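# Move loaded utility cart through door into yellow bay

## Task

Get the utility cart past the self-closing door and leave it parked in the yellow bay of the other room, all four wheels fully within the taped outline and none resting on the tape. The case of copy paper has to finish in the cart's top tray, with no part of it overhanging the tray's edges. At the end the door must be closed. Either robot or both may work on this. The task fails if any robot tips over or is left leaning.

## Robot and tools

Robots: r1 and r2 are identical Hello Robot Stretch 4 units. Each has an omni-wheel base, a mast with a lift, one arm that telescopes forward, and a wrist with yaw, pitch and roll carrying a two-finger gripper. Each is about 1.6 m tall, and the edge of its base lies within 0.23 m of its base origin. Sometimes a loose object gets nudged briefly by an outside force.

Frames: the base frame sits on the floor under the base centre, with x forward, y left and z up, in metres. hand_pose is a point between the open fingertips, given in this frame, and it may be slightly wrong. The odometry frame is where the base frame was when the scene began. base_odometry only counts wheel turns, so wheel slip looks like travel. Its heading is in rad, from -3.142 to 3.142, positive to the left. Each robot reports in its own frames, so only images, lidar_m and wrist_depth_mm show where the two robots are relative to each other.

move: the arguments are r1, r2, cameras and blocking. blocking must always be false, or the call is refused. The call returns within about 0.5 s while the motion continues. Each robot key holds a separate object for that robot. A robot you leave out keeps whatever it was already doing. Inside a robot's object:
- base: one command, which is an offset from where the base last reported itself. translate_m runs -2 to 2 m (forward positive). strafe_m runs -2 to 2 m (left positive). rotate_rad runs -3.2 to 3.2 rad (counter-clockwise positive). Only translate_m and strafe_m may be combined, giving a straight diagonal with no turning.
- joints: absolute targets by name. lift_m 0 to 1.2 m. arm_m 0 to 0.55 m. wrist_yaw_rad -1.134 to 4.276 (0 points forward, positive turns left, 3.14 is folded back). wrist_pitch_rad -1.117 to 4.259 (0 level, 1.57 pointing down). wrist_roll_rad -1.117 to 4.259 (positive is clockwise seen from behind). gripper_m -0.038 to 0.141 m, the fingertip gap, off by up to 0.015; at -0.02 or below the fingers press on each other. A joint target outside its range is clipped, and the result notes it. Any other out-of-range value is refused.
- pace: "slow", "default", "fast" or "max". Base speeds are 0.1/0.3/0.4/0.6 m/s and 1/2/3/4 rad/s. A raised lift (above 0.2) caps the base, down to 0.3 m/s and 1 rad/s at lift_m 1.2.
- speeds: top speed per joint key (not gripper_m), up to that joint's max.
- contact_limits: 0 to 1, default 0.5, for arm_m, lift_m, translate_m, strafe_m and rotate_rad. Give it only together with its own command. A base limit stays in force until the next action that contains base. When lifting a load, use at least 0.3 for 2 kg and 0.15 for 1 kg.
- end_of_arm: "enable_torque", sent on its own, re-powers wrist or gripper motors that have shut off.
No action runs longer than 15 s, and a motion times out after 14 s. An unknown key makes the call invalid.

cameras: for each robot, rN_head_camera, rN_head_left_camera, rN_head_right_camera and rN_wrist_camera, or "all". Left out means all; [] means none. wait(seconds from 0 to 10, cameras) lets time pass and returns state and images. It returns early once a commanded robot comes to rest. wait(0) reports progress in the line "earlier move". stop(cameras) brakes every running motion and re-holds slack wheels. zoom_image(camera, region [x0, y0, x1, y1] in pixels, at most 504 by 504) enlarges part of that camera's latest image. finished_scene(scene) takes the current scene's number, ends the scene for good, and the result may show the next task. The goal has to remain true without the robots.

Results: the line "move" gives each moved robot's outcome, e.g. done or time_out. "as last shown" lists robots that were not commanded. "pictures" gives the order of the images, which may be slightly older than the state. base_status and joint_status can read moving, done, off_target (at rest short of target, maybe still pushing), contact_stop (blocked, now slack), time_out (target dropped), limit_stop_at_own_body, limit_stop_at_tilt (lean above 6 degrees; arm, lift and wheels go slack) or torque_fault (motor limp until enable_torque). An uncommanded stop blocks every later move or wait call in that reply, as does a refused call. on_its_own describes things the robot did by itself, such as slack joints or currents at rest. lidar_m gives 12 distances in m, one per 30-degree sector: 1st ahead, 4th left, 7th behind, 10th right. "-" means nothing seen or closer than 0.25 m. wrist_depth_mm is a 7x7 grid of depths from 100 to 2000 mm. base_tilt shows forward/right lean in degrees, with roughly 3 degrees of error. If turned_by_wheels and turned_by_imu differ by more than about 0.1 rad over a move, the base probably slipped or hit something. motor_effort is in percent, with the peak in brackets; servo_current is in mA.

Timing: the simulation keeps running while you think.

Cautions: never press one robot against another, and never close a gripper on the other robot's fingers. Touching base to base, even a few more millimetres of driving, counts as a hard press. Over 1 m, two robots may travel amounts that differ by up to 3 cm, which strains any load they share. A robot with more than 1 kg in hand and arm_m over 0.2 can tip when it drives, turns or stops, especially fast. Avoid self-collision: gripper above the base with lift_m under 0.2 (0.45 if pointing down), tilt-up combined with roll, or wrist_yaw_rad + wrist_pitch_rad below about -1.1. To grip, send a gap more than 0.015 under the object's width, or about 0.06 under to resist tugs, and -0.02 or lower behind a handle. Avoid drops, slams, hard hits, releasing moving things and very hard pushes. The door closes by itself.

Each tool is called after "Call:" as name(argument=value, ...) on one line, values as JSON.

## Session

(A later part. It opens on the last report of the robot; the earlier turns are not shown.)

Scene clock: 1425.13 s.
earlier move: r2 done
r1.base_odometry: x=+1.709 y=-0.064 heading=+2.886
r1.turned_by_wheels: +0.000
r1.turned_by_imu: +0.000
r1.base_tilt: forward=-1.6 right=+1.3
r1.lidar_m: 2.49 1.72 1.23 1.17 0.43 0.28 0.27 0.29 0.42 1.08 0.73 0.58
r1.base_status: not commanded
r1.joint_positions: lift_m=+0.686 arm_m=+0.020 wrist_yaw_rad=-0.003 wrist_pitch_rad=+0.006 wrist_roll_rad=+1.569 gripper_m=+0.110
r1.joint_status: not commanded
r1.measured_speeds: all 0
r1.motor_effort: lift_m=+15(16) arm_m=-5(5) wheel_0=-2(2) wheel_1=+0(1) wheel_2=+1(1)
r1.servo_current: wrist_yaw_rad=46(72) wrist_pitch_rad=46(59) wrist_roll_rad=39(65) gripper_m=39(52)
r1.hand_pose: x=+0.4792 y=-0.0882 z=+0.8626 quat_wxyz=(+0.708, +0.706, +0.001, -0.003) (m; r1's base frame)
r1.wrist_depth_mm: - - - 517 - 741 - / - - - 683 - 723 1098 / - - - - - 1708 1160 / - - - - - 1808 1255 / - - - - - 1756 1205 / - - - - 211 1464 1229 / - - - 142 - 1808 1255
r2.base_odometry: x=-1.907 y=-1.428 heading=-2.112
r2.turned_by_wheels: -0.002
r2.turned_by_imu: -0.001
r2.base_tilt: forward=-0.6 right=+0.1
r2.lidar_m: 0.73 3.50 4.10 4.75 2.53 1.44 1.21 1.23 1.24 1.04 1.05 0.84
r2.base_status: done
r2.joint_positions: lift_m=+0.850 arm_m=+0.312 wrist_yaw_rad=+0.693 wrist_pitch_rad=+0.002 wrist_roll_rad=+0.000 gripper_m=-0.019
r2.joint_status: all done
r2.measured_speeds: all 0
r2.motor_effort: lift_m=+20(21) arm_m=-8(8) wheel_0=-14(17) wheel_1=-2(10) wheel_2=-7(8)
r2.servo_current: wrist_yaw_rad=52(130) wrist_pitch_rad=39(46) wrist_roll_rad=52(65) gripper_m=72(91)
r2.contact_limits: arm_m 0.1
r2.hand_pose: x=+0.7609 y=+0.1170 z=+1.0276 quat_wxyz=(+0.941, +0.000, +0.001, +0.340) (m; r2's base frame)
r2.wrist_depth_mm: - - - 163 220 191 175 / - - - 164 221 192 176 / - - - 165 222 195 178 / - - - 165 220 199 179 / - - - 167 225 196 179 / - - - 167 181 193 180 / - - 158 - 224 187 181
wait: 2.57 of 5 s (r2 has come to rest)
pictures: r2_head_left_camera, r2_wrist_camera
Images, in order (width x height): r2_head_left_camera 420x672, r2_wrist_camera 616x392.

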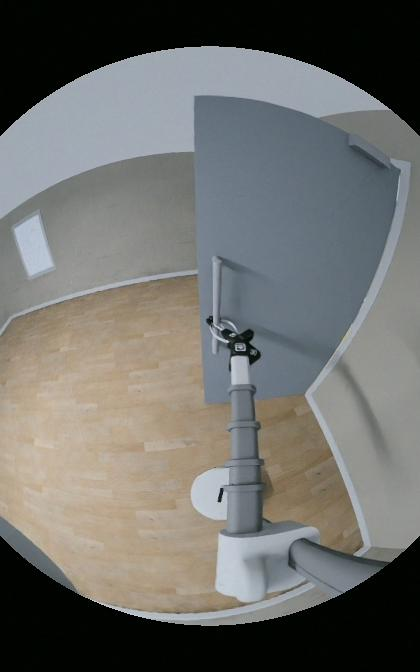

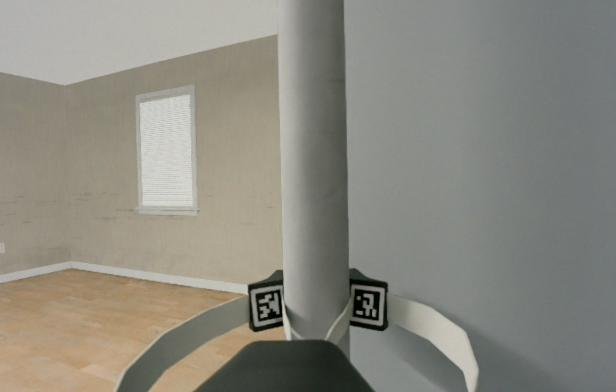

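Call:
move(r2={"base":{"translate_m":0.19,"strafe_m":0.07},"joints":{"wrist_yaw_rad":0.47},"speeds":{"wrist_yaw_rad":0.12},"pace":"slow"}, blocking=false, cameras=[])

Call:
wait(seconds=5, cameras=[])

Call:
move(r2={"base":{"translate_m":0.2,"strafe_m":0.02},"joints":{"wrist_yaw_rad":0.23},"speeds":{"wrist_yaw_rad":0.12},"pace":"slow"}, blocking=false, cameras=[])

Call:
wait(seconds=5, cameras=["r2_head_left_camera","r2_wrist_camera"])

Scene clock: 1433.20 s.
move: r2 moving
r1: as last shown
r1.lidar_m: 2.49 1.71 1.24 1.15 0.42 0.29 0.27 0.30 0.41 1.10 0.74 0.58
r1.motor_effort: lift_m=+16(16) arm_m=-5(5) wheel_0=-1(2) wheel_1=+1(1) wheel_2=+1(1)
r1.servo_current: wrist_yaw_rad=59(72) wrist_pitch_rad=46(59) wrist_roll_rad=46(59) gripper_m=46(46)
r1.wrist_depth_mm: - - - 525 - 750 - / - - - 683 - 715 1098 / - - - - - 1756 1160 / - - - - - 1756 1255 / - - - - - 1756 1255 / - - - - 211 1464 1229 / - - - 142 - 1808 1229
r2.base_odometry: x=-1.909 y=-1.441 heading=-2.112
r2.turned_by_wheels: +0.000
r2.turned_by_imu: +0.000
r2.base_tilt: forward=-0.6 right=+0.1
r2.lidar_m: 0.72 3.51 4.06 4.76 2.53 1.48 1.24 1.25 1.23 1.04 1.05 0.85
r2.base_status: translate_m moving; strafe_m moving
r2.joint_positions: lift_m=+0.850 arm_m=+0.312 wrist_yaw_rad=+0.647 wrist_pitch_rad=+0.002 wrist_roll_rad=+0.000 gripper_m=-0.019
r2.joint_status: wrist_yaw_rad moving
r2.measured_speeds: translate_m=+0.048 strafe_m=+0.018 rotate_rad=+0.000 lift_m=+0.000 arm_m=+0.000 wrist_yaw_rad=-0.107 wrist_pitch_rad=+0.000 wrist_roll_rad=+0.000
r2.motor_effort: lift_m=+20(20) arm_m=-8(8) wheel_0=+1(14) wheel_1=+5(5) wheel_2=-8(12)
r2.servo_current: wrist_yaw_rad=26(72) wrist_pitch_rad=39(46) wrist_roll_rad=46(52) gripper_m=78(85)
r2.contact_limits: arm_m 0.1
r2.hand_pose: x=+0.7659 y=+0.1042 z=+1.0276 quat_wxyz=(+0.948, +0.000, +0.001, +0.318) (m; r2's base frame)
r2.wrist_depth_mm: - - - 163 217 192 175 / - - - 165 220 192 176 / - - - 166 221 195 178 / - - - 166 223 199 179 / - - - 168 225 197 180 / - - 186 170 179 193 180 / - - - - 224 189 181
pictures: none
No camera images: "cameras" was empty.

Scene clock: 1435.93 s.
earlier move: r2 done
r1.base_odometry: x=+1.709 y=-0.064 heading=+2.886
r1.turned_by_wheels: +0.000
r1.turned_by_imu: +0.000
r1.base_tilt: forward=-1.6 right=+1.2
r1.lidar_m: 2.49 1.72 1.22 1.17 0.42 0.28 0.27 0.30 0.41 1.08 0.74 0.58
r1.base_status: not commanded
r1.joint_positions: lift_m=+0.686 arm_m=+0.020 wrist_yaw_rad=-0.003 wrist_pitch_rad=+0.006 wrist_roll_rad=+1.569 gripper_m=+0.110
r1.joint_status: not commanded
r1.measured_speeds: all 0
r1.motor_effort: lift_m=+15(16) arm_m=-5(5) wheel_0=-1(2) wheel_1=+1(1) wheel_2=+1(1)
r1.servo_current: wrist_yaw_rad=39(72) wrist_pitch_rad=52(59) wrist_roll_rad=52(65) gripper_m=46(52)
r1.hand_pose: x=+0.4792 y=-0.0882 z=+0.8626 quat_wxyz=(+0.708, +0.706, +0.001, -0.003) (m; r1's base frame)
r1.wrist_depth_mm: - - - 517 - 741 - / - - - 683 - 707 1098 / - - - - - 1708 1205 / - - - - - 1708 1255 / - - - - - 1756 1255 / - - - - 211 1464 1229 / - - - 142 - 1808 1255
r2.base_odometry: x=-1.945 y=-1.627 heading=-2.113
r2.turned_by_wheels: -0.001
r2.turned_by_imu: +0.000
r2.base_tilt: forward=-0.6 right=+0.1
r2.lidar_m: 0.73 3.31 3.84 4.75 2.90 1.69 1.42 1.43 1.23 1.05 1.01 0.80
r2.base_status: done
r2.joint_positions: lift_m=+0.850 arm_m=+0.312 wrist_yaw_rad=+0.464 wrist_pitch_rad=+0.002 wrist_roll_rad=+0.000 gripper_m=-0.019
r2.joint_status: all done
r2.measured_speeds: all 0
r2.motor_effort: lift_m=+20(20) arm_m=-8(8) wheel_0=-7(14) wheel_1=-1(8) wheel_2=-6(12)
r2.servo_current: wrist_yaw_rad=65(98) wrist_pitch_rad=33(46) wrist_roll_rad=39(59) gripper_m=72(85)
r2.contact_limits: arm_m 0.1
r2.hand_pose: x=+0.7802 y=+0.0508 z=+1.0276 quat_wxyz=(+0.973, +0.000, +0.001, +0.230) (m; r2's base frame)
r2.wrist_depth_mm: - - - 163 220 193 177 / - - - 163 222 193 178 / - - - 164 224 196 179 / - - - 165 221 200 180 / - - - 167 225 198 181 / - - - 167 180 195 182 / - - 158 - 224 189 182
wait: 2.73 of 5 s (r2 has come to rest)
pictures: none
No camera images: "cameras" was empty.

Scene clock: 1436.43 s.
move: r2 moving
r1: as last shown
r1.base_tilt: forward=-1.6 right=+1.3
r1.lidar_m: 2.49 1.70 1.24 1.15 0.42 0.28 0.26 0.29 0.40 1.07 0.76 0.59
r1.motor_effort: lift_m=+16(16) arm_m=-5(5) wheel_0=-1(2) wheel_1=+1(1) wheel_2=+1(1)
r1.servo_current: wrist_yaw_rad=46(59) wrist_pitch_rad=52(52) wrist_roll_rad=46(52) gripper_m=46(52)
r1.wrist_depth_mm: - - - 521 - 750 - / - - - 683 - 707 1118 / - - - - - 1808 1160 / - - - - - 1708 1255 / - - - - - 1808 1229 / - - - - 211 1464 1255 / - - - 142 - 1863 1255
r2.base_odometry: x=-1.950 y=-1.638 heading=-2.113
r2.turned_by_wheels: +0.000
r2.turned_by_imu: +0.000
r2.base_tilt: forward=-0.6 right=+0.1
r2.lidar_m: 0.73 3.29 3.80 4.75 2.95 1.70 1.45 1.44 1.26 1.05 1.02 0.78
r2.base_status: translate_m moving; strafe_m moving
r2.joint_positions: lift_m=+0.850 arm_m=+0.312 wrist_yaw_rad=+0.419 wrist_pitch_rad=+0.002 wrist_roll_rad=+0.000 gripper_m=-0.019
r2.joint_status: wrist_yaw_rad moving
r2.measured_speeds: translate_m=+0.050 strafe_m=+0.005 rotate_rad=+0.004 lift_m=+0.000 arm_m=+0.000 wrist_yaw_rad=-0.107 wrist_pitch_rad=+0.000 wrist_roll_rad=+0.000
r2.motor_effort: lift_m=+20(20) arm_m=-8(8) wheel_0=-1(8) wheel_1=+4(4) wheel_2=-8(9)
r2.servo_current: wrist_yaw_rad=46(78) wrist_pitch_rad=46(46) wrist_roll_rad=46(52) gripper_m=78(85)
r2.contact_limits: arm_m 0.1
r2.hand_pose: x=+0.7822 y=+0.0373 z=+1.0276 quat_wxyz=(+0.978, +0.000, +0.001, +0.208) (m; r2's base frame)
r2.wrist_depth_mm: - - - 163 219 193 177 / - - - 164 220 193 178 / - - - 165 222 196 179 / - - - 165 223 200 180 / - - - 168 224 198 181 / - - 186 170 180 196 182 / - - - - 223 191 183
pictures: none
No camera images: "cameras" was empty.

Scene clock: 1439.23 s.
earlier move: r2 done
r1.base_odometry: x=+1.709 y=-0.064 heading=+2.886
r1.turned_by_wheels: +0.000
r1.turned_by_imu: +0.000
r1.base_tilt: forward=-1.6 right=+1.3
r1.lidar_m: 2.48 1.72 1.23 1.16 0.41 0.28 0.26 0.29 0.41 1.10 0.70 0.61
r1.base_status: not commanded
r1.joint_positions: lift_m=+0.686 arm_m=+0.020 wrist_yaw_rad=-0.003 wrist_pitch_rad=+0.006 wrist_roll_rad=+1.569 gripper_m=+0.110
r1.joint_status: not commanded
r1.measured_speeds: all 0
r1.motor_effort: lift_m=+15(16) arm_m=-5(5) wheel_0=-1(2) wheel_1=+1(1) wheel_2=+1(1)
r1.servo_current: wrist_yaw_rad=39(72) wrist_pitch_rad=52(59) wrist_roll_rad=46(65) gripper_m=46(52)
r1.hand_pose: x=+0.4792 y=-0.0882 z=+0.8626 quat_wxyz=(+0.708, +0.706, +0.001, -0.003) (m; r1's base frame)
r1.wrist_depth_mm: - - - 517 - 750 - / - - - 691 - 707 1098 / - - - - - 1756 1205 / - - - - - 1708 1255 / - - - - - 1808 1229 / - - - - 211 1499 1229 / - - - 143 - 1708 1281
r2.base_odometry: x=-2.031 y=-1.809 heading=-2.113
r2.turned_by_wheels: +0.000
r2.turned_by_imu: +0.001
r2.base_tilt: forward=-0.6 right=+0.1
r2.lidar_m: 0.71 3.11 3.66 4.81 3.34 1.91 1.64 1.64 1.20 1.03 0.85 0.76
r2.base_status: done
r2.joint_positions: lift_m=+0.850 arm_m=+0.312 wrist_yaw_rad=+0.231 wrist_pitch_rad=+0.002 wrist_roll_rad=+0.000 gripper_m=-0.019
r2.joint_status: all done
r2.measured_speeds: all 0
r2.motor_effort: lift_m=+20(20) arm_m=-8(8) wheel_0=-4(10) wheel_1=+1(7) wheel_2=-3(9)
r2.servo_current: wrist_yaw_rad=52(117) wrist_pitch_rad=46(46) wrist_roll_rad=52(59) gripper_m=78(85)
r2.contact_limits: arm_m 0.1
r2.hand_pose: x=+0.7839 y=-0.0192 z=+1.0276 quat_wxyz=(+0.993, +0.000, +0.001, +0.115) (m; r2's base frame)
r2.wrist_depth_mm: - - - 164 219 192 176 / - - - 165 220 193 178 / - - - 167 222 195 179 / - - - 165 222 199 180 / - - - 169 225 197 181 / - - 186 169 180 195 182 / - - - - 224 189 182
wait: 2.80 of 5 s (r2 has come to rest)
pictures: r2_head_left_camera, r2_wrist_camera
Images, in order (width x height): r2_head_left_camera 420x672, r2_wrist_camera 616x392.

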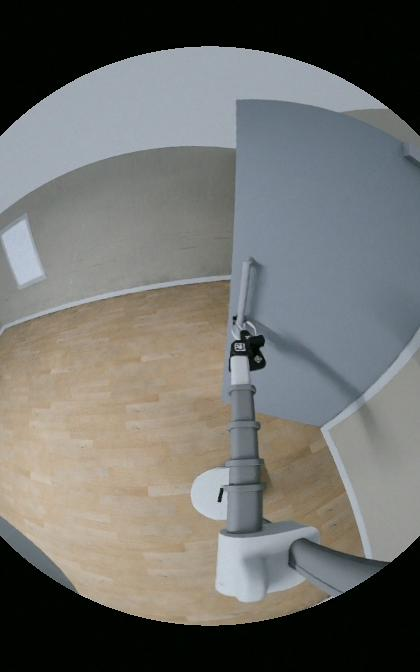

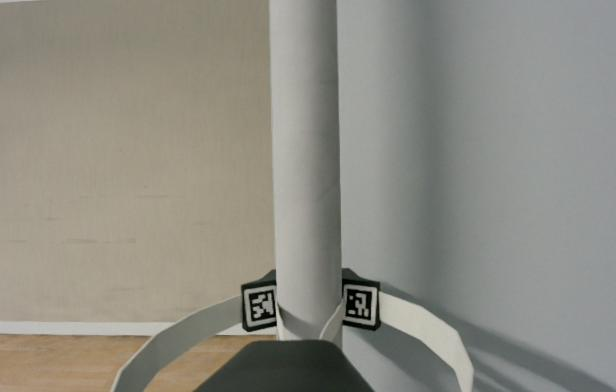

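Call:
move(r2={"base":{"translate_m":0.198,"strafe_m":-0.02},"joints":{"wrist_yaw_rad":0.0},"speeds":{"wrist_yaw_rad":0.12},"pace":"slow"}, blocking=false, cameras=[])

Call:
wait(seconds=5, cameras=[])

Call:
move(r2={"base":{"translate_m":0.188,"strafe_m":-0.065},"joints":{"wrist_yaw_rad":-0.23},"speeds":{"wrist_yaw_rad":0.12},"pace":"slow"}, blocking=false, cameras=[])

Call:
wait(seconds=5, cameras=["r2_head_left_camera","r2_wrist_camera"])

Scene clock: 1453.20 s.
move: r2 moving
r1: as last shown
r1.lidar_m: 2.49 1.74 1.24 1.17 0.41 0.27 0.27 0.28 0.41 1.10 0.74 0.57
r1.motor_effort: lift_m=+16(16) arm_m=-5(5) wheel_0=-1(2) wheel_1=+1(1) wheel_2=+1(1)
r1.servo_current: wrist_yaw_rad=72(72) wrist_pitch_rad=59(59) wrist_roll_rad=46(59) gripper_m=39(52)
r1.wrist_depth_mm: - - - 517 - 750 - / - - - 676 - 707 1098 / - - - - - 1756 1182 / - - - - - 1808 1255 / - - - - - 1756 1255 / - - - - 211 1499 1255 / - - - 142 - 1756 1255
r2.base_odometry: x=-2.038 y=-1.819 heading=-2.113
r2.turned_by_wheels: +0.000
r2.turned_by_imu: +0.001
r2.base_tilt: forward=-0.6 right=+0.0
r2.lidar_m: 0.72 3.08 3.58 4.79 3.34 1.94 1.64 1.65 1.18 1.03 0.86 0.74
r2.base_status: translate_m moving; strafe_m moving
r2.joint_positions: lift_m=+0.850 arm_m=+0.312 wrist_yaw_rad=+0.187 wrist_pitch_rad=+0.002 wrist_roll_rad=+0.000 gripper_m=-0.019
r2.joint_status: wrist_yaw_rad moving
r2.measured_speeds: translate_m=+0.048 strafe_m=-0.005 rotate_rad=+0.002 lift_m=+0.000 arm_m=+0.000 wrist_yaw_rad=-0.090 wrist_pitch_rad=+0.000 wrist_roll_rad=+0.000
r2.motor_effort: lift_m=+20(20) arm_m=-8(8) wheel_0=+2(7) wheel_1=+3(4) wheel_2=-4(6)
r2.servo_current: wrist_yaw_rad=85(98) wrist_pitch_rad=39(39) wrist_roll_rad=33(52) gripper_m=85(85)
r2.contact_limits: arm_m 0.1
r2.hand_pose: x=+0.7828 y=-0.0323 z=+1.0276 quat_wxyz=(+0.996, +0.000, +0.001, +0.093) (m; r2's base frame)
r2.wrist_depth_mm: - - - 163 218 192 176 / - - - 165 220 193 178 / - - - 166 220 195 179 / - - - 167 223 199 180 / - - - 168 225 197 180 / - - 186 167 182 195 182 / - - - - 223 192 182
pictures: none
No camera images: "cameras" was empty.

Scene clock: 1455.97 s.
earlier move: r2 done
r1.base_odometry: x=+1.709 y=-0.064 heading=+2.886
r1.turned_by_wheels: +0.000
r1.turned_by_imu: +0.000
r1.base_tilt: forward=-1.6 right=+1.2
r1.lidar_m: 2.48 1.72 1.24 1.17 0.43 0.28 0.28 0.29 0.40 1.11 0.71 0.59
r1.base_status: not commanded
r1.joint_positions: lift_m=+0.686 arm_m=+0.020 wrist_yaw_rad=-0.003 wrist_pitch_rad=+0.006 wrist_roll_rad=+1.569 gripper_m=+0.110
r1.joint_status: not commanded
r1.measured_speeds: all 0
r1.motor_effort: lift_m=+15(16) arm_m=-5(5) wheel_0=-1(2) wheel_1=+1(1) wheel_2=+1(1)
r1.servo_current: wrist_yaw_rad=46(72) wrist_pitch_rad=46(59) wrist_roll_rad=52(72) gripper_m=39(52)
r1.hand_pose: x=+0.4792 y=-0.0882 z=+0.8626 quat_wxyz=(+0.708, +0.706, +0.001, -0.003) (m; r1's base frame)
r1.wrist_depth_mm: - - - 521 - 750 - / - - - 676 - 715 1098 / - - - - - 1756 1160 / - - - - - 1756 1229 / - - - - - 1921 1255 / - - - - 211 1499 1229 / - - - 142 - 1808 1229
r2.base_odometry: x=-2.150 y=-1.968 heading=-2.114
r2.turned_by_wheels: -0.001
r2.turned_by_imu: +0.001
r2.base_tilt: forward=-0.6 right=+0.1
r2.lidar_m: 0.73 2.93 3.42 4.86 3.67 2.12 1.81 1.81 1.13 0.96 0.76 0.72
r2.base_status: done
r2.joint_positions: lift_m=+0.850 arm_m=+0.312 wrist_yaw_rad=+0.003 wrist_pitch_rad=+0.002 wrist_roll_rad=+0.000 gripper_m=-0.019
r2.joint_status: all done
r2.measured_speeds: all 0
r2.motor_effort: lift_m=+20(20) arm_m=-8(8) wheel_0=-4(11) wheel_1=-1(8) wheel_2=-3(6)
r2.servo_current: wrist_yaw_rad=65(189) wrist_pitch_rad=39(46) wrist_roll_rad=46(52) gripper_m=78(85)
r2.contact_limits: arm_m 0.1
r2.hand_pose: x=+0.7718 y=-0.0865 z=+1.0276 quat_wxyz=(+1.000, +0.000, +0.001, +0.002) (m; r2's base frame)
r2.wrist_depth_mm: - - - 164 219 193 176 / - - - 165 220 193 178 / - - - 166 223 196 180 / - - - 167 223 200 180 / - - - 169 226 197 181 / - - 185 168 180 195 182 / - - - - 223 191 183
wait: 2.77 of 5 s (r2 has come to rest)
pictures: none
No camera images: "cameras" was empty.

Scene clock: 1456.47 s.
move: r2 moving
r1: as last shown
r1.base_tilt: forward=-1.6 right=+1.3
r1.lidar_m: 2.49 1.71 1.24 1.17 0.40 0.28 0.26 0.27 0.41 1.11 0.71 0.60
r1.motor_effort: lift_m=+16(16) arm_m=-5(5) wheel_0=-1(2) wheel_1=+1(1) wheel_2=+1(1)
r1.servo_current: wrist_yaw_rad=59(65) wrist_pitch_rad=46(52) wrist_roll_rad=52(59) gripper_m=39(46)
r1.wrist_depth_mm: - - - 517 - 750 - / - - - 683 - 715 1098 / - - - - - 1756 1182 / - - - - - 1808 1255 / - - - - - 1808 1229 / - - - - 211 1430 1255 / - - - 142 - 1808 1229
r2.base_odometry: x=-2.160 y=-1.977 heading=-2.113
r2.turned_by_wheels: +0.001
r2.turned_by_imu: +0.001
r2.base_tilt: forward=-0.6 right=+0.1
r2.lidar_m: 0.71 2.91 3.39 4.85 3.70 2.15 1.82 1.84 1.11 0.95 0.75 0.71
r2.base_status: translate_m moving; strafe_m moving
r2.joint_positions: lift_m=+0.850 arm_m=+0.312 wrist_yaw_rad=-0.035 wrist_pitch_rad=+0.002 wrist_roll_rad=+0.000 gripper_m=-0.019
r2.joint_status: wrist_yaw_rad moving
r2.measured_speeds: translate_m=+0.048 strafe_m=-0.017 rotate_rad=+0.002 lift_m=+0.000 arm_m=+0.000 wrist_yaw_rad=-0.092 wrist_pitch_rad=+0.000 wrist_roll_rad=+0.000
r2.motor_effort: lift_m=+20(20) arm_m=-8(8) wheel_0=+1(5) wheel_1=+3(3) wheel_2=-2(6)
r2.servo_current: wrist_yaw_rad=143(143) wrist_pitch_rad=39(39) wrist_roll_rad=52(59) gripper_m=72(85)
r2.contact_limits: arm_m 0.1
r2.hand_pose: x=+0.7683 y=-0.0974 z=+1.0276 quat_wxyz=(+1.000, +0.000, +0.001, -0.017) (m; r2's base frame)
r2.wrist_depth_mm: - - - 163 217 192 177 / - - - 164 220 193 178 / - - - 166 220 195 179 / - - - 168 222 199 180 / - - - 168 225 197 181 / - - 189 169 182 195 182 / - - - - 223 192 182
pictures: none
No camera images: "cameras" was empty.

Scene clock: 1459.20 s.
earlier move: r2 done
r1.base_odometry: x=+1.709 y=-0.064 heading=+2.886
r1.turned_by_wheels: +0.000
r1.turned_by_imu: +0.000
r1.base_tilt: forward=-1.6 right=+1.2
r1.lidar_m: 2.49 1.71 1.23 1.17 0.41 0.29 0.26 0.29 0.41 1.12 0.73 0.58
r1.base_status: not commanded
r1.joint_positions: lift_m=+0.686 arm_m=+0.020 wrist_yaw_rad=-0.003 wrist_pitch_rad=+0.006 wrist_roll_rad=+1.569 gripper_m=+0.110
r1.joint_status: not commanded
r1.measured_speeds: all 0
r1.motor_effort: lift_m=+16(16) arm_m=-5(5) wheel_0=-2(2) wheel_1=+1(1) wheel_2=+1(1)
r1.servo_current: wrist_yaw_rad=39(72) wrist_pitch_rad=46(52) wrist_roll_rad=52(65) gripper_m=39(52)
r1.hand_pose: x=+0.4792 y=-0.0882 z=+0.8626 quat_wxyz=(+0.708, +0.706, +0.001, -0.003) (m; r1's base frame)
r1.wrist_depth_mm: - - - 517 - 741 - / - - - 683 - 707 1098 / - - - - - 1808 1182 / - - - - - 1756 1229 / - - - - - 1756 1255 / - - - - 211 1464 1255 / - - - 142 - 1808 1281
r2.base_odometry: x=-2.303 y=-2.096 heading=-2.114
r2.turned_by_wheels: -0.001
r2.turned_by_imu: +0.002
r2.base_tilt: forward=-0.6 right=+0.1
r2.lidar_m: 0.69 2.75 3.21 4.96 3.99 2.32 1.99 1.72 0.99 0.80 0.64 0.66
r2.base_status: done
r2.joint_positions: lift_m=+0.850 arm_m=+0.312 wrist_yaw_rad=-0.214 wrist_pitch_rad=+0.002 wrist_roll_rad=+0.000 gripper_m=-0.019
r2.joint_status: all done
r2.measured_speeds: all 0
r2.motor_effort: lift_m=+20(20) arm_m=-8(8) wheel_0=-5(12) wheel_1=+0(8) wheel_2=+1(6)
r2.servo_current: wrist_yaw_rad=91(338) wrist_pitch_rad=46(46) wrist_roll_rad=46(59) gripper_m=78(85)
r2.contact_limits: arm_m 0.1
r2.hand_pose: x=+0.7464 y=-0.1466 z=+1.0276 quat_wxyz=(+0.994, +0.000, +0.001, -0.107) (m; r2's base frame)
r2.wrist_depth_mm: - - - 163 217 191 175 / - - - 165 220 193 177 / - - - 166 220 195 178 / - - - 168 222 199 180 / - - - 168 224 196 181 / - - 188 169 181 195 180 / - - - - 222 191 181
wait: 2.73 of 5 s (r2 has come to rest)
pictures: r2_head_left_camera, r2_wrist_camera
Images, in order (width x height): r2_head_left_camera 420x672, r2_wrist_camera 616x392.

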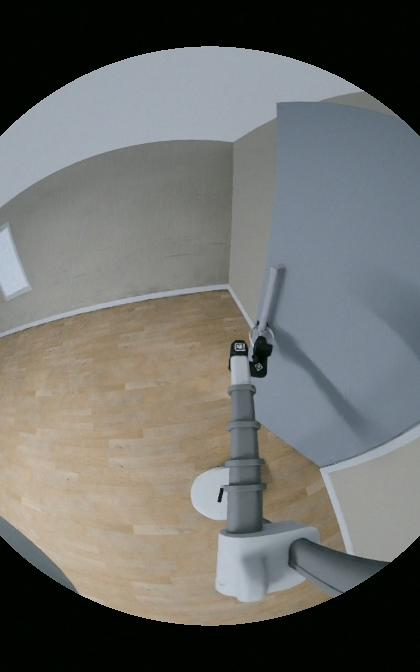

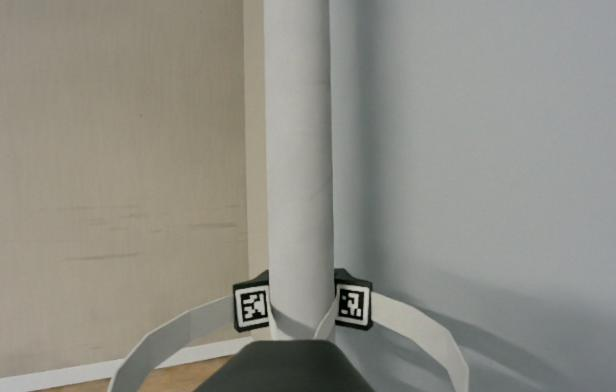

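Call:
move(r2={"base":{"translate_m":0.17,"strafe_m":-0.1},"joints":{"wrist_yaw_rad":-0.45},"speeds":{"wrist_yaw_rad":0.12},"pace":"slow"}, blocking=false, cameras=[])

Call:
wait(seconds=5, cameras=["r2_head_left_camera","r1_head_camera"])

Scene clock: 1464.30 s.
move: r2 moving
r1: as last shown
r1.base_tilt: forward=-1.5 right=+1.3
r1.lidar_m: 2.47 1.70 1.23 1.17 0.40 0.29 0.27 0.28 0.41 1.09 0.74 0.58
r1.motor_effort: lift_m=+16(16) arm_m=-5(5) wheel_0=-1(2) wheel_1=+1(1) wheel_2=+1(1)
r1.servo_current: wrist_yaw_rad=46(65) wrist_pitch_rad=46(59) wrist_roll_rad=39(59) gripper_m=33(46)
r1.wrist_depth_mm: - - - 521 - 750 - / - - - 676 - 707 1118 / - - - - - 1708 1160 / - - - - - 1808 1229 / - - - - - 1756 1229 / - - - - 211 1464 1255 / - - - 142 - 1863 1255
r2.base_odometry: x=-2.315 y=-2.103 heading=-2.114
r2.turned_by_wheels: +0.000
r2.turned_by_imu: +0.001
r2.base_tilt: forward=-0.6 right=+0.1
r2.lidar_m: 0.70 2.75 3.19 4.96 4.04 2.32 2.00 1.69 0.99 0.80 0.65 0.65
r2.base_status: translate_m moving; strafe_m moving
r2.joint_positions: lift_m=+0.850 arm_m=+0.312 wrist_yaw_rad=-0.252 wrist_pitch_rad=+0.002 wrist_roll_rad=+0.000 gripper_m=-0.019
r2.joint_status: wrist_yaw_rad moving
r2.measured_speeds: translate_m=+0.049 strafe_m=-0.028 rotate_rad=+0.001 lift_m=+0.000 arm_m=+0.000 wrist_yaw_rad=-0.086 wrist_pitch_rad=+0.000 wrist_roll_rad=+0.000
r2.motor_effort: lift_m=+20(20) arm_m=-8(8) wheel_0=+4(6) wheel_1=-1(2) wheel_2=+1(2)
r2.servo_current: wrist_yaw_rad=234(234) wrist_pitch_rad=52(52) wrist_roll_rad=33(52) gripper_m=78(85)
r2.contact_limits: arm_m 0.1
r2.hand_pose: x=+0.7407 y=-0.1565 z=+1.0276 quat_wxyz=(+0.992, +0.000, +0.001, -0.125) (m; r2's base frame)
r2.wrist_depth_mm: - - - 164 216 190 175 / - - - 165 218 191 177 / - - - 166 219 194 178 / - - - 169 221 198 179 / - - - 167 224 196 180 / - - 187 171 181 196 181 / - - - - 220 191 181
pictures: none
No camera images: "cameras" was empty.

Scene clock: 1466.93 s.
earlier move: r2 off_target
r1.base_odometry: x=+1.709 y=-0.064 heading=+2.886
r1.turned_by_wheels: +0.000
r1.turned_by_imu: +0.000
r1.base_tilt: forward=-1.6 right=+1.3
r1.lidar_m: 2.49 1.70 1.24 1.15 0.40 0.28 0.26 0.29 0.40 1.09 0.75 0.57
r1.base_status: not commanded
r1.joint_positions: lift_m=+0.686 arm_m=+0.020 wrist_yaw_rad=-0.003 wrist_pitch_rad=+0.006 wrist_roll_rad=+1.569 gripper_m=+0.110
r1.joint_status: not commanded
r1.measured_speeds: all 0
r1.motor_effort: lift_m=+16(16) arm_m=-5(5) wheel_0=-1(2) wheel_1=+1(1) wheel_2=+1(1)
r1.servo_current: wrist_yaw_rad=46(72) wrist_pitch_rad=46(59) wrist_roll_rad=39(72) gripper_m=46(52)
r1.hand_pose: x=+0.4792 y=-0.0882 z=+0.8626 quat_wxyz=(+0.708, +0.706, +0.001, -0.003) (m; r1's base frame)
r1.wrist_depth_mm: - - - 521 - 741 - / - - - 683 - 707 1078 / - - - - - 1756 1182 / - - - - - 1756 1255 / - - - - - 1808 1281 / - - - - 211 1499 1255 / - - - 142 - 1756 1255
r2.base_odometry: x=-2.477 y=-2.190 heading=-2.116
r2.turned_by_wheels: -0.002
r2.turned_by_imu: +0.001
r2.base_tilt: forward=-0.6 right=+0.1
r2.lidar_m: 0.68 2.62 3.06 5.10 4.29 2.50 2.12 1.49 0.83 0.65 0.57 0.58
r2.base_status: done
r2.joint_positions: lift_m=+0.850 arm_m=+0.312 wrist_yaw_rad=-0.426 wrist_pitch_rad=+0.002 wrist_roll_rad=+0.000 gripper_m=-0.019
r2.joint_status: wrist_yaw_rad off_target (ended at -0.425, target -0.450)
r2.measured_speeds: all 0
r2.on_its_own: wrist_yaw_rad is at rest, and its servo_current (143 mA) is outside its rest range (0 to 104 mA)
r2.motor_effort: lift_m=+20(20) arm_m=-8(8) wheel_0=-7(12) wheel_1=-9(9) wheel_2=-1(7)
r2.servo_current: wrist_yaw_rad=143(475) wrist_pitch_rad=46(52) wrist_roll_rad=52(59) gripper_m=72(85)
r2.contact_limits: arm_m 0.1
r2.hand_pose: x=+0.7097 y=-0.1987 z=+1.0276 quat_wxyz=(+0.977, +0.000, +0.001, -0.211) (m; r2's base frame)
r2.wrist_depth_mm: - - - 164 217 191 175 / - 1983 - 167 220 191 176 / - 1983 - 166 220 194 178 / - - - 169 222 198 179 / - - - 168 224 196 180 / - - 184 170 182 197 180 / - 137 - - 222 187 181
wait: 2.63 of 5 s (r2 has come to rest)
pictures: r1_head_camera, r2_head_left_camera
Images, in order (width x height): r1_head_camera 420x560, r2_head_left_camera 420x672.

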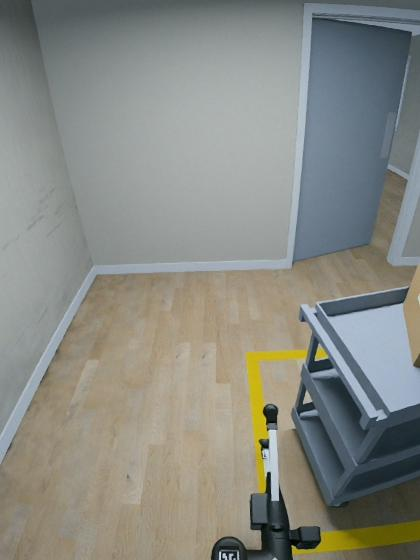

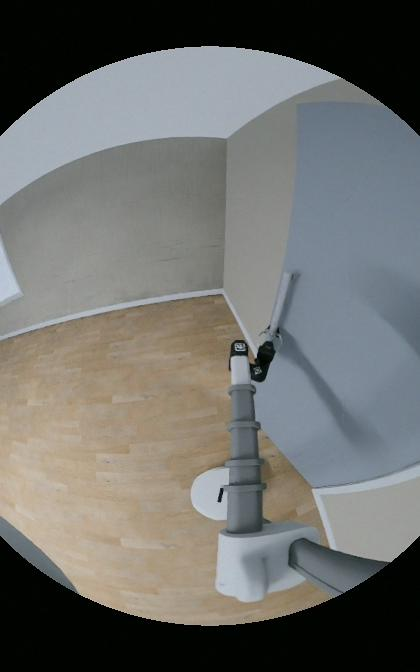

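Call:
move(r2={"base":{"translate_m":0.13,"strafe_m":-0.13},"joints":{"wrist_yaw_rad":-0.63},"speeds":{"wrist_yaw_rad":0.12},"pace":"slow"}, blocking=false, cameras=[])

Call:
wait(seconds=5, cameras=["r2_head_left_camera","r1_head_camera"])

Scene clock: 1473.83 s.
move: r2 moving
r1: as last shown
r1.lidar_m: 2.49 1.70 1.23 1.17 0.42 0.29 0.28 0.27 0.39 1.07 0.73 0.61
r1.motor_effort: lift_m=+16(16) arm_m=-5(5) wheel_0=-2(2) wheel_1=+1(1) wheel_2=+1(1)
r1.servo_current: wrist_yaw_rad=52(65) wrist_pitch_rad=39(52) wrist_roll_rad=46(59) gripper_m=39(46)
r1.wrist_depth_mm: - - - 521 - 750 - / - - - 683 - 715 1118 / - - - - - 1756 1160 / - - - - - 1808 1229 / - - - - - 1756 1229 / - - - - 211 1464 1255 / - - - 143 - 1756 1255
r2.base_odometry: x=-2.489 y=-2.193 heading=-2.116
r2.turned_by_wheels: +0.000
r2.turned_by_imu: +0.001
r2.base_tilt: forward=-0.6 right=+0.1
r2.lidar_m: 0.69 2.63 3.04 5.10 4.29 2.50 2.12 1.43 0.82 0.61 0.54 0.60
r2.base_status: translate_m moving; strafe_m moving
r2.joint_positions: lift_m=+0.850 arm_m=+0.312 wrist_yaw_rad=-0.461 wrist_pitch_rad=+0.002 wrist_roll_rad=+0.000 gripper_m=-0.019
r2.joint_status: wrist_yaw_rad moving
r2.measured_speeds: translate_m=+0.035 strafe_m=-0.035 rotate_rad=+0.003 lift_m=+0.000 arm_m=+0.000 wrist_yaw_rad=-0.083 wrist_pitch_rad=+0.000 wrist_roll_rad=+0.000
r2.motor_effort: lift_m=+20(20) arm_m=-8(8) wheel_0=-1(7) wheel_1=-6(8) wheel_2=+1(2)
r2.servo_current: wrist_yaw_rad=384(384) wrist_pitch_rad=39(46) wrist_roll_rad=46(59) gripper_m=72(85)
r2.contact_limits: arm_m 0.1
r2.hand_pose: x=+0.7026 y=-0.2065 z=+1.0276 quat_wxyz=(+0.974, +0.000, +0.001, -0.228) (m; r2's base frame)
r2.wrist_depth_mm: - - - 165 216 191 175 / - - - 166 217 191 176 / - - - 167 219 194 177 / - - - 167 220 198 179 / - - - 168 223 196 179 / - 1921 185 170 181 196 180 / - - - - 220 190 181
pictures: none
No camera images: "cameras" was empty.

Scene clock: 1476.43 s.
earlier move: r2 off_target
r1.base_odometry: x=+1.709 y=-0.064 heading=+2.886
r1.turned_by_wheels: +0.000
r1.turned_by_imu: +0.000
r1.base_tilt: forward=-1.6 right=+1.3
r1.lidar_m: 2.49 1.72 1.24 1.17 0.40 0.29 0.27 0.27 0.43 1.12 0.73 0.57
r1.base_status: not commanded
r1.joint_positions: lift_m=+0.686 arm_m=+0.020 wrist_yaw_rad=-0.003 wrist_pitch_rad=+0.006 wrist_roll_rad=+1.569 gripper_m=+0.110
r1.joint_status: not commanded
r1.measured_speeds: all 0
r1.motor_effort: lift_m=+16(16) arm_m=-5(5) wheel_0=-1(2) wheel_1=+1(1) wheel_2=+1(1)
r1.servo_current: wrist_yaw_rad=52(65) wrist_pitch_rad=52(59) wrist_roll_rad=39(72) gripper_m=39(52)
r1.hand_pose: x=+0.4792 y=-0.0882 z=+0.8626 quat_wxyz=(+0.708, +0.706, +0.001, -0.003) (m; r1's base frame)
r1.wrist_depth_mm: - - - 517 - 759 - / - - - 683 - 707 1098 / - - - - - 1756 1182 / - - - - - 1808 1255 / - - - - - 1808 1255 / - - - - 211 1464 1255 / - - - 142 - 1863 1255
r2.base_odometry: x=-2.655 y=-2.234 heading=-2.117
r2.turned_by_wheels: -0.001
r2.turned_by_imu: +0.002
r2.base_tilt: forward=-0.6 right=+0.1
r2.lidar_m: 1.15 2.53 2.97 5.15 4.43 2.62 2.21 1.13 0.62 0.50 0.48 0.54
r2.base_status: done
r2.joint_positions: lift_m=+0.850 arm_m=+0.312 wrist_yaw_rad=-0.601 wrist_pitch_rad=+0.002 wrist_roll_rad=+0.000 gripper_m=-0.019
r2.joint_status: wrist_yaw_rad off_target (ended at -0.601, target -0.630)
r2.measured_speeds: all 0
r2.on_its_own: wrist_yaw_rad is at rest, and its servo_current (182 mA) is outside its rest range (0 to 104 mA)
r2.motor_effort: lift_m=+20(20) arm_m=-8(8) wheel_0=-7(14) wheel_1=-8(8) wheel_2=+0(11)
r2.servo_current: wrist_yaw_rad=182(774) wrist_pitch_rad=39(46) wrist_roll_rad=59(59) gripper_m=78(85)
r2.contact_limits: arm_m 0.1
r2.hand_pose: x=+0.6715 y=-0.2352 z=+1.0276 quat_wxyz=(+0.955, +0.000, +0.001, -0.296) (m; r2's base frame)
r2.wrist_depth_mm: - - - 164 216 187 172 / - - - 166 217 189 173 / - - - 166 219 191 174 / - - - 168 220 195 - / 1661 - - 167 222 192 176 / - - 183 171 181 193 177 / - - - - 224 187 177
wait: 2.60 of 5 s (r2 has come to rest)
pictures: r1_head_camera, r2_head_left_camera
Images, in order (width x height): r1_head_camera 420x560, r2_head_left_camera 420x672.

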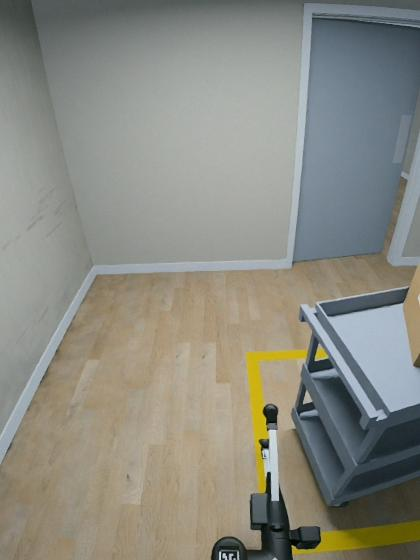

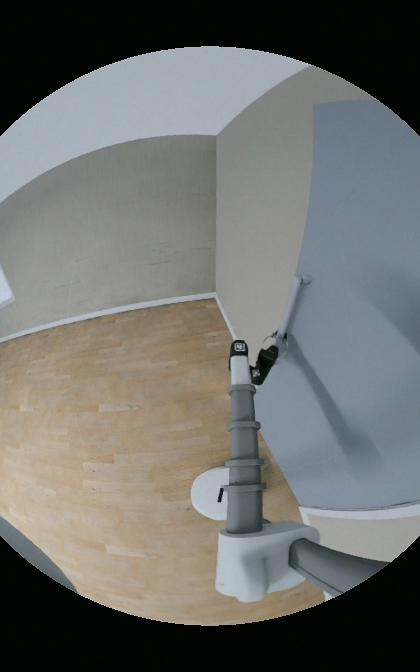

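Call:
move(r2={"base":{"translate_m":0.09,"strafe_m":-0.12},"joints":{"wrist_yaw_rad":-0.76},"speeds":{"wrist_yaw_rad":0.12},"pace":"slow"}, blocking=false, cameras=[])

Call:
wait(seconds=5, cameras=["r2_head_left_camera","r1_head_camera"])

Scene clock: 1483.00 s.
move: r2 moving
r1: as last shown
r1.base_tilt: forward=-1.5 right=+1.3
r1.lidar_m: 2.49 1.69 1.22 1.18 0.41 0.30 0.27 0.28 0.41 1.09 0.75 0.57
r1.motor_effort: lift_m=+16(16) arm_m=-5(5) wheel_0=-2(2) wheel_1=+1(1) wheel_2=+1(1)
r1.servo_current: wrist_yaw_rad=26(65) wrist_pitch_rad=46(52) wrist_roll_rad=52(52) gripper_m=46(46)
r1.wrist_depth_mm: - - - 521 - 750 - / - - - 683 - 707 1098 / - - - - - 1756 1182 / - - - - - 1708 1255 / - - - - - 1756 1255 / - - - - 211 1499 1255 / - - - 142 - 1756 1255
r2.base_odometry: x=-2.668 y=-2.235 heading=-2.116
r2.turned_by_wheels: +0.000
r2.turned_by_imu: +0.001
r2.base_tilt: forward=-0.6 right=+0.1
r2.lidar_m: 1.12 2.53 2.97 5.12 4.42 2.61 2.23 1.13 0.63 0.49 0.47 0.51
r2.base_status: translate_m moving; strafe_m moving
r2.joint_positions: lift_m=+0.850 arm_m=+0.312 wrist_yaw_rad=-0.636 wrist_pitch_rad=+0.002 wrist_roll_rad=+0.000 gripper_m=-0.019
r2.joint_status: wrist_yaw_rad moving
r2.measured_speeds: translate_m=+0.029 strafe_m=-0.039 rotate_rad=+0.002 lift_m=+0.000 arm_m=+0.000 wrist_yaw_rad=-0.107 wrist_pitch_rad=+0.000 wrist_roll_rad=+0.000
r2.motor_effort: lift_m=+20(20) arm_m=-8(8) wheel_0=+4(7) wheel_1=-6(10) wheel_2=+4(4)
r2.servo_current: wrist_yaw_rad=429(449) wrist_pitch_rad=46(46) wrist_roll_rad=33(65) gripper_m=78(85)
r2.contact_limits: arm_m 0.1
r2.hand_pose: x=+0.6633 y=-0.2416 z=+1.0276 quat_wxyz=(+0.950, +0.000, +0.001, -0.312) (m; r2's base frame)
r2.wrist_depth_mm: - - - 167 213 187 171 / - - - 164 215 188 172 / - - - 167 216 190 174 / - - - 169 219 194 - / 1618 - - 169 220 192 176 / - - 182 171 182 193 176 / - - - - 217 187 177
pictures: none
No camera images: "cameras" was empty.

Scene clock: 1485.27 s.
earlier move: r2 done
r1.base_odometry: x=+1.709 y=-0.064 heading=+2.886
r1.turned_by_wheels: +0.000
r1.turned_by_imu: +0.000
r1.base_tilt: forward=-1.6 right=+1.3
r1.lidar_m: 2.48 1.72 1.23 1.17 0.41 0.29 0.25 0.28 0.42 1.12 0.73 0.58
r1.base_status: not commanded
r1.joint_positions: lift_m=+0.686 arm_m=+0.020 wrist_yaw_rad=-0.003 wrist_pitch_rad=+0.006 wrist_roll_rad=+1.569 gripper_m=+0.110
r1.joint_status: not commanded
r1.measured_speeds: all 0
r1.motor_effort: lift_m=+15(16) arm_m=-5(5) wheel_0=-1(2) wheel_1=+1(1) wheel_2=+1(1)
r1.servo_current: wrist_yaw_rad=52(72) wrist_pitch_rad=39(52) wrist_roll_rad=52(65) gripper_m=46(46)
r1.hand_pose: x=+0.4792 y=-0.0882 z=+0.8626 quat_wxyz=(+0.708, +0.706, +0.001, -0.003) (m; r1's base frame)
r1.wrist_depth_mm: - - - 521 - 741 - / - - - 676 - 715 1078 / - - - - - 1756 1160 / - - - - - 1708 1255 / - - - - - 1756 1229 / - - - - 212 1499 1255 / - - - 142 - 1808 1229
r2.base_odometry: x=-2.804 y=-2.249 heading=-2.116
r2.turned_by_wheels: +0.000
r2.turned_by_imu: +0.003
r2.base_tilt: forward=-0.6 right=+0.0
r2.lidar_m: 0.90 2.45 2.87 5.04 4.54 2.65 2.27 0.86 0.50 0.41 0.41 0.48
r2.base_status: done
r2.joint_positions: lift_m=+0.850 arm_m=+0.312 wrist_yaw_rad=-0.748 wrist_pitch_rad=+0.002 wrist_roll_rad=+0.000 gripper_m=-0.019
r2.joint_status: all done
r2.measured_speeds: all 0
r2.motor_effort: lift_m=+20(21) arm_m=-7(8) wheel_0=+8(25) wheel_1=-2(10) wheel_2=-3(8)
r2.servo_current: wrist_yaw_rad=65(520) wrist_pitch_rad=46(46) wrist_roll_rad=46(65) gripper_m=78(85)
r2.contact_limits: arm_m 0.1
r2.hand_pose: x=+0.6350 y=-0.2603 z=+1.0276 quat_wxyz=(+0.931, +0.000, +0.001, -0.366) (m; r2's base frame)
r2.wrist_depth_mm: 462 368 277 163 212 185 170 / 459 377 279 164 213 187 171 / 466 377 282 165 216 188 172 / 473 384 285 165 217 189 - / 462 387 287 166 220 190 174 / - 394 188 167 206 191 174 / - 436 301 - 221 185 175
wait: 2.27 of 5 s (r2 has come to rest)
pictures: r1_head_camera, r2_head_left_camera
Images, in order (width x height): r1_head_camera 420x560, r2_head_left_camera 420x672.

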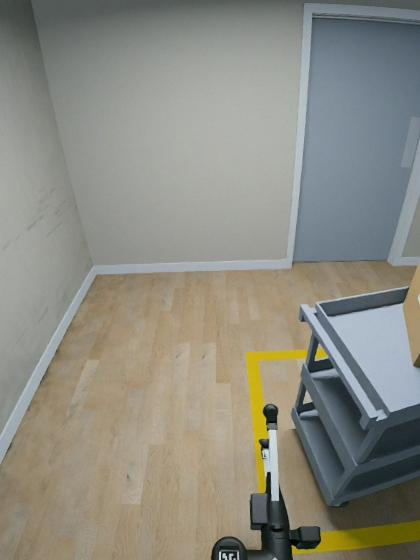

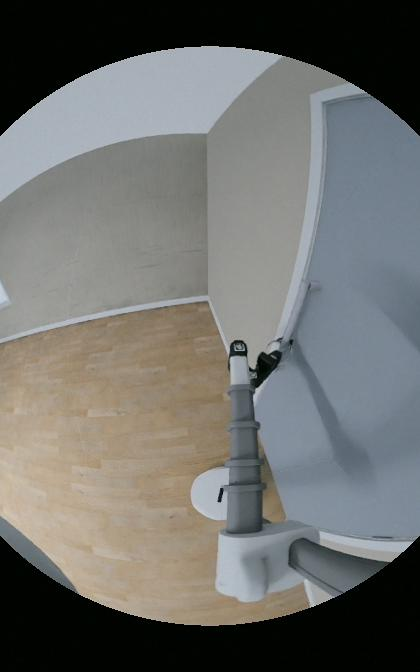

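Almost shut. A final small push, then release; meanwhile move r1 to the +v side for a wheel check.

Call:
move(r2={"base":{"translate_m":0.02,"strafe_m":-0.035},"pace":"slow"}, r1={"joints":{"lift_m":0.95}}, blocking=false, cameras=[])

Call:
wait(seconds=2, cameras=[])

Call:
move(r2={"joints":{"gripper_m":0.12}}, r1={"base":{"strafe_m":-1.7},"contact_limits":{"strafe_m":0.2}}, blocking=false, cameras=[])

Call:
wait(seconds=8, cameras=["r1_head_camera","r1_head_left_camera","r2_wrist_camera","r2_head_left_camera"])

Call:
zoom_image(camera="r1_head_left_camera", region=[30, 130, 250, 460])

Scene clock: 1498.33 s.
move: r1 moving; r2 moving
r1.base_odometry: x=+1.709 y=-0.064 heading=+2.886
r1.turned_by_wheels: +0.000
r1.turned_by_imu: +0.000
r1.base_tilt: forward=-1.6 right=+1.3
r1.lidar_m: 2.48 1.70 1.24 1.16 0.39 0.29 0.27 0.28 0.39 1.08 0.75 0.57
r1.base_status: not commanded
r1.joint_positions: lift_m=+0.723 arm_m=+0.020 wrist_yaw_rad=-0.003 wrist_pitch_rad=+0.006 wrist_roll_rad=+1.569 gripper_m=+0.110
r1.joint_status: lift_m moving
r1.measured_speeds: translate_m=+0.000 strafe_m=+0.000 rotate_rad=+0.000 lift_m=+0.146 arm_m=+0.000 wrist_yaw_rad=+0.000 wrist_pitch_rad=+0.000 wrist_roll_rad=+0.000
r1.motor_effort: lift_m=+27(27) arm_m=-5(5) wheel_0=-1(2) wheel_1=+1(1) wheel_2=+1(1)
r1.servo_current: wrist_yaw_rad=59(65) wrist_pitch_rad=52(52) wrist_roll_rad=39(52) gripper_m=46(46)
r1.hand_pose: x=+0.4792 y=-0.0882 z=+0.8998 quat_wxyz=(+0.708, +0.706, +0.001, -0.003) (m; r1's base frame)
r1.wrist_depth_mm: - - - - - - - / - - - - - 1921 - / - - - - - 1808 1281 / - - - - - 1808 1281 / - - - - - 1863 1255 / - - - - 212 1537 1281 / - - - 142 - 1808 1281
r2.base_odometry: x=-2.817 y=-2.248 heading=-2.116
r2.turned_by_wheels: +0.001
r2.turned_by_imu: +0.002
r2.base_tilt: forward=-0.7 right=+0.0
r2.lidar_m: 0.87 2.47 2.91 5.03 4.54 2.68 2.27 0.81 0.46 0.39 0.39 0.48
r2.base_status: translate_m moving; strafe_m moving
r2.joint_positions: lift_m=+0.850 arm_m=+0.312 wrist_yaw_rad=-0.750 wrist_pitch_rad=+0.002 wrist_roll_rad=+0.000 gripper_m=-0.019
r2.joint_status: not commanded
r2.measured_speeds: translate_m=+0.024 strafe_m=-0.042 rotate_rad=+0.002 lift_m=+0.000 arm_m=+0.000 wrist_yaw_rad=+0.000 wrist_pitch_rad=+0.000 wrist_roll_rad=+0.000
r2.motor_effort: lift_m=+20(20) arm_m=-7(7) wheel_0=+13(16) wheel_1=-4(4) wheel_2=-1(7)
r2.servo_current: wrist_yaw_rad=52(72) wrist_pitch_rad=39(46) wrist_roll_rad=46(52) gripper_m=72(78)
r2.contact_limits: arm_m 0.1
r2.hand_pose: x=+0.6344 y=-0.2606 z=+1.0276 quat_wxyz=(+0.930, +0.000, +0.001, -0.366) (m; r2's base frame)
r2.wrist_depth_mm: 439 357 264 156 204 177 - / 449 359 266 156 204 178 - / 449 362 268 157 210 183 164 / 459 366 273 154 209 178 165 / 442 370 274 158 209 182 168 / 469 375 183 159 198 182 166 / - 370 287 - 207 177 -
pictures: none
No camera images: "cameras" was empty.

Scene clock: 1499.13 s.
earlier move: r1 moving; r2 contact_stop
r1.base_odometry: x=+1.709 y=-0.064 heading=+2.886
r1.turned_by_wheels: +0.000
r1.turned_by_imu: +0.000
r1.base_tilt: forward=-1.5 right=+1.3
r1.lidar_m: 2.47 1.72 1.24 1.16 0.41 0.29 0.27 0.29 0.43 1.08 0.72 0.56
r1.base_status: not commanded
r1.joint_positions: lift_m=+0.900 arm_m=+0.020 wrist_yaw_rad=-0.003 wrist_pitch_rad=+0.006 wrist_roll_rad=+1.569 gripper_m=+0.110
r1.joint_status: lift_m moving
r1.measured_speeds: translate_m=+0.000 strafe_m=+0.000 rotate_rad=+0.000 lift_m=+0.177 arm_m=+0.000 wrist_yaw_rad=+0.000 wrist_pitch_rad=+0.000 wrist_roll_rad=+0.000
r1.motor_effort: lift_m=+26(28) arm_m=-5(5) wheel_0=-2(2) wheel_1=+1(1) wheel_2=+1(1)
r1.servo_current: wrist_yaw_rad=65(65) wrist_pitch_rad=52(59) wrist_roll_rad=33(52) gripper_m=46(46)
r1.hand_pose: x=+0.4792 y=-0.0882 z=+1.0766 quat_wxyz=(+0.708, +0.706, +0.001, -0.003) (m; r1's base frame)
r1.wrist_depth_mm: - - - - - 477 1618 / - - - - - 1808 1537 / - - - - - - 1499 / - - - - - - 1537 / - - - - - - 1537 / - - - - 211 1808 1537 / - - - 142 - - 1576
r2.base_odometry: x=-2.831 y=-2.248 heading=-2.079
r2.turned_by_wheels: +0.037
r2.turned_by_imu: +0.040
r2.base_tilt: forward=-0.6 right=+0.0
r2.lidar_m: 0.91 2.48 2.99 5.42 4.25 2.59 2.27 0.76 0.42 0.38 0.40 0.49
r2.base_status: translate_m contact_stop (by the wheels' count: +0.014 of +0.020); strafe_m contact_stop (by the wheels' count: -0.023 of -0.035)
r2.joint_positions: lift_m=+0.850 arm_m=+0.312 wrist_yaw_rad=-0.763 wrist_pitch_rad=+0.002 wrist_roll_rad=+0.000 gripper_m=-0.019
r2.joint_status: not commanded
r2.measured_speeds: all 0
r2.on_its_own: the wheels are slack since a contact_stop
r2.motor_effort: lift_m=+20(20) arm_m=-3(7) wheel_0=+0(30) wheel_1=+0(6) wheel_2=+0(7)
r2.servo_current: wrist_yaw_rad=59(72) wrist_pitch_rad=39(46) wrist_roll_rad=52(52) gripper_m=52(78)
r2.contact_limits: arm_m 0.1
r2.hand_pose: x=+0.6310 y=-0.2625 z=+1.0276 quat_wxyz=(+0.928, +0.000, +0.001, -0.372) (m; r2's base frame)
r2.wrist_depth_mm: 449 357 266 148 205 178 - / 445 362 268 149 206 180 - / 452 368 271 150 212 183 164 / 462 368 272 151 210 179 166 / 466 373 277 152 209 182 169 / 473 382 187 153 182 183 167 / - 402 282 - 204 177 -
wait: 0.80 of 2 s (r2 has come to rest)
pictures: none
No camera images: "cameras" was empty.

not run: a stop that you did not command came earlier in this reply.

not run: a stop that you did not command came earlier in this reply.

This scene's latest camera images include none from r1_head_left_camera. They are from: r1_head_camera, r2_head_left_camera. r1_head_left_camera's image comes with the result of a call that names it in "cameras".


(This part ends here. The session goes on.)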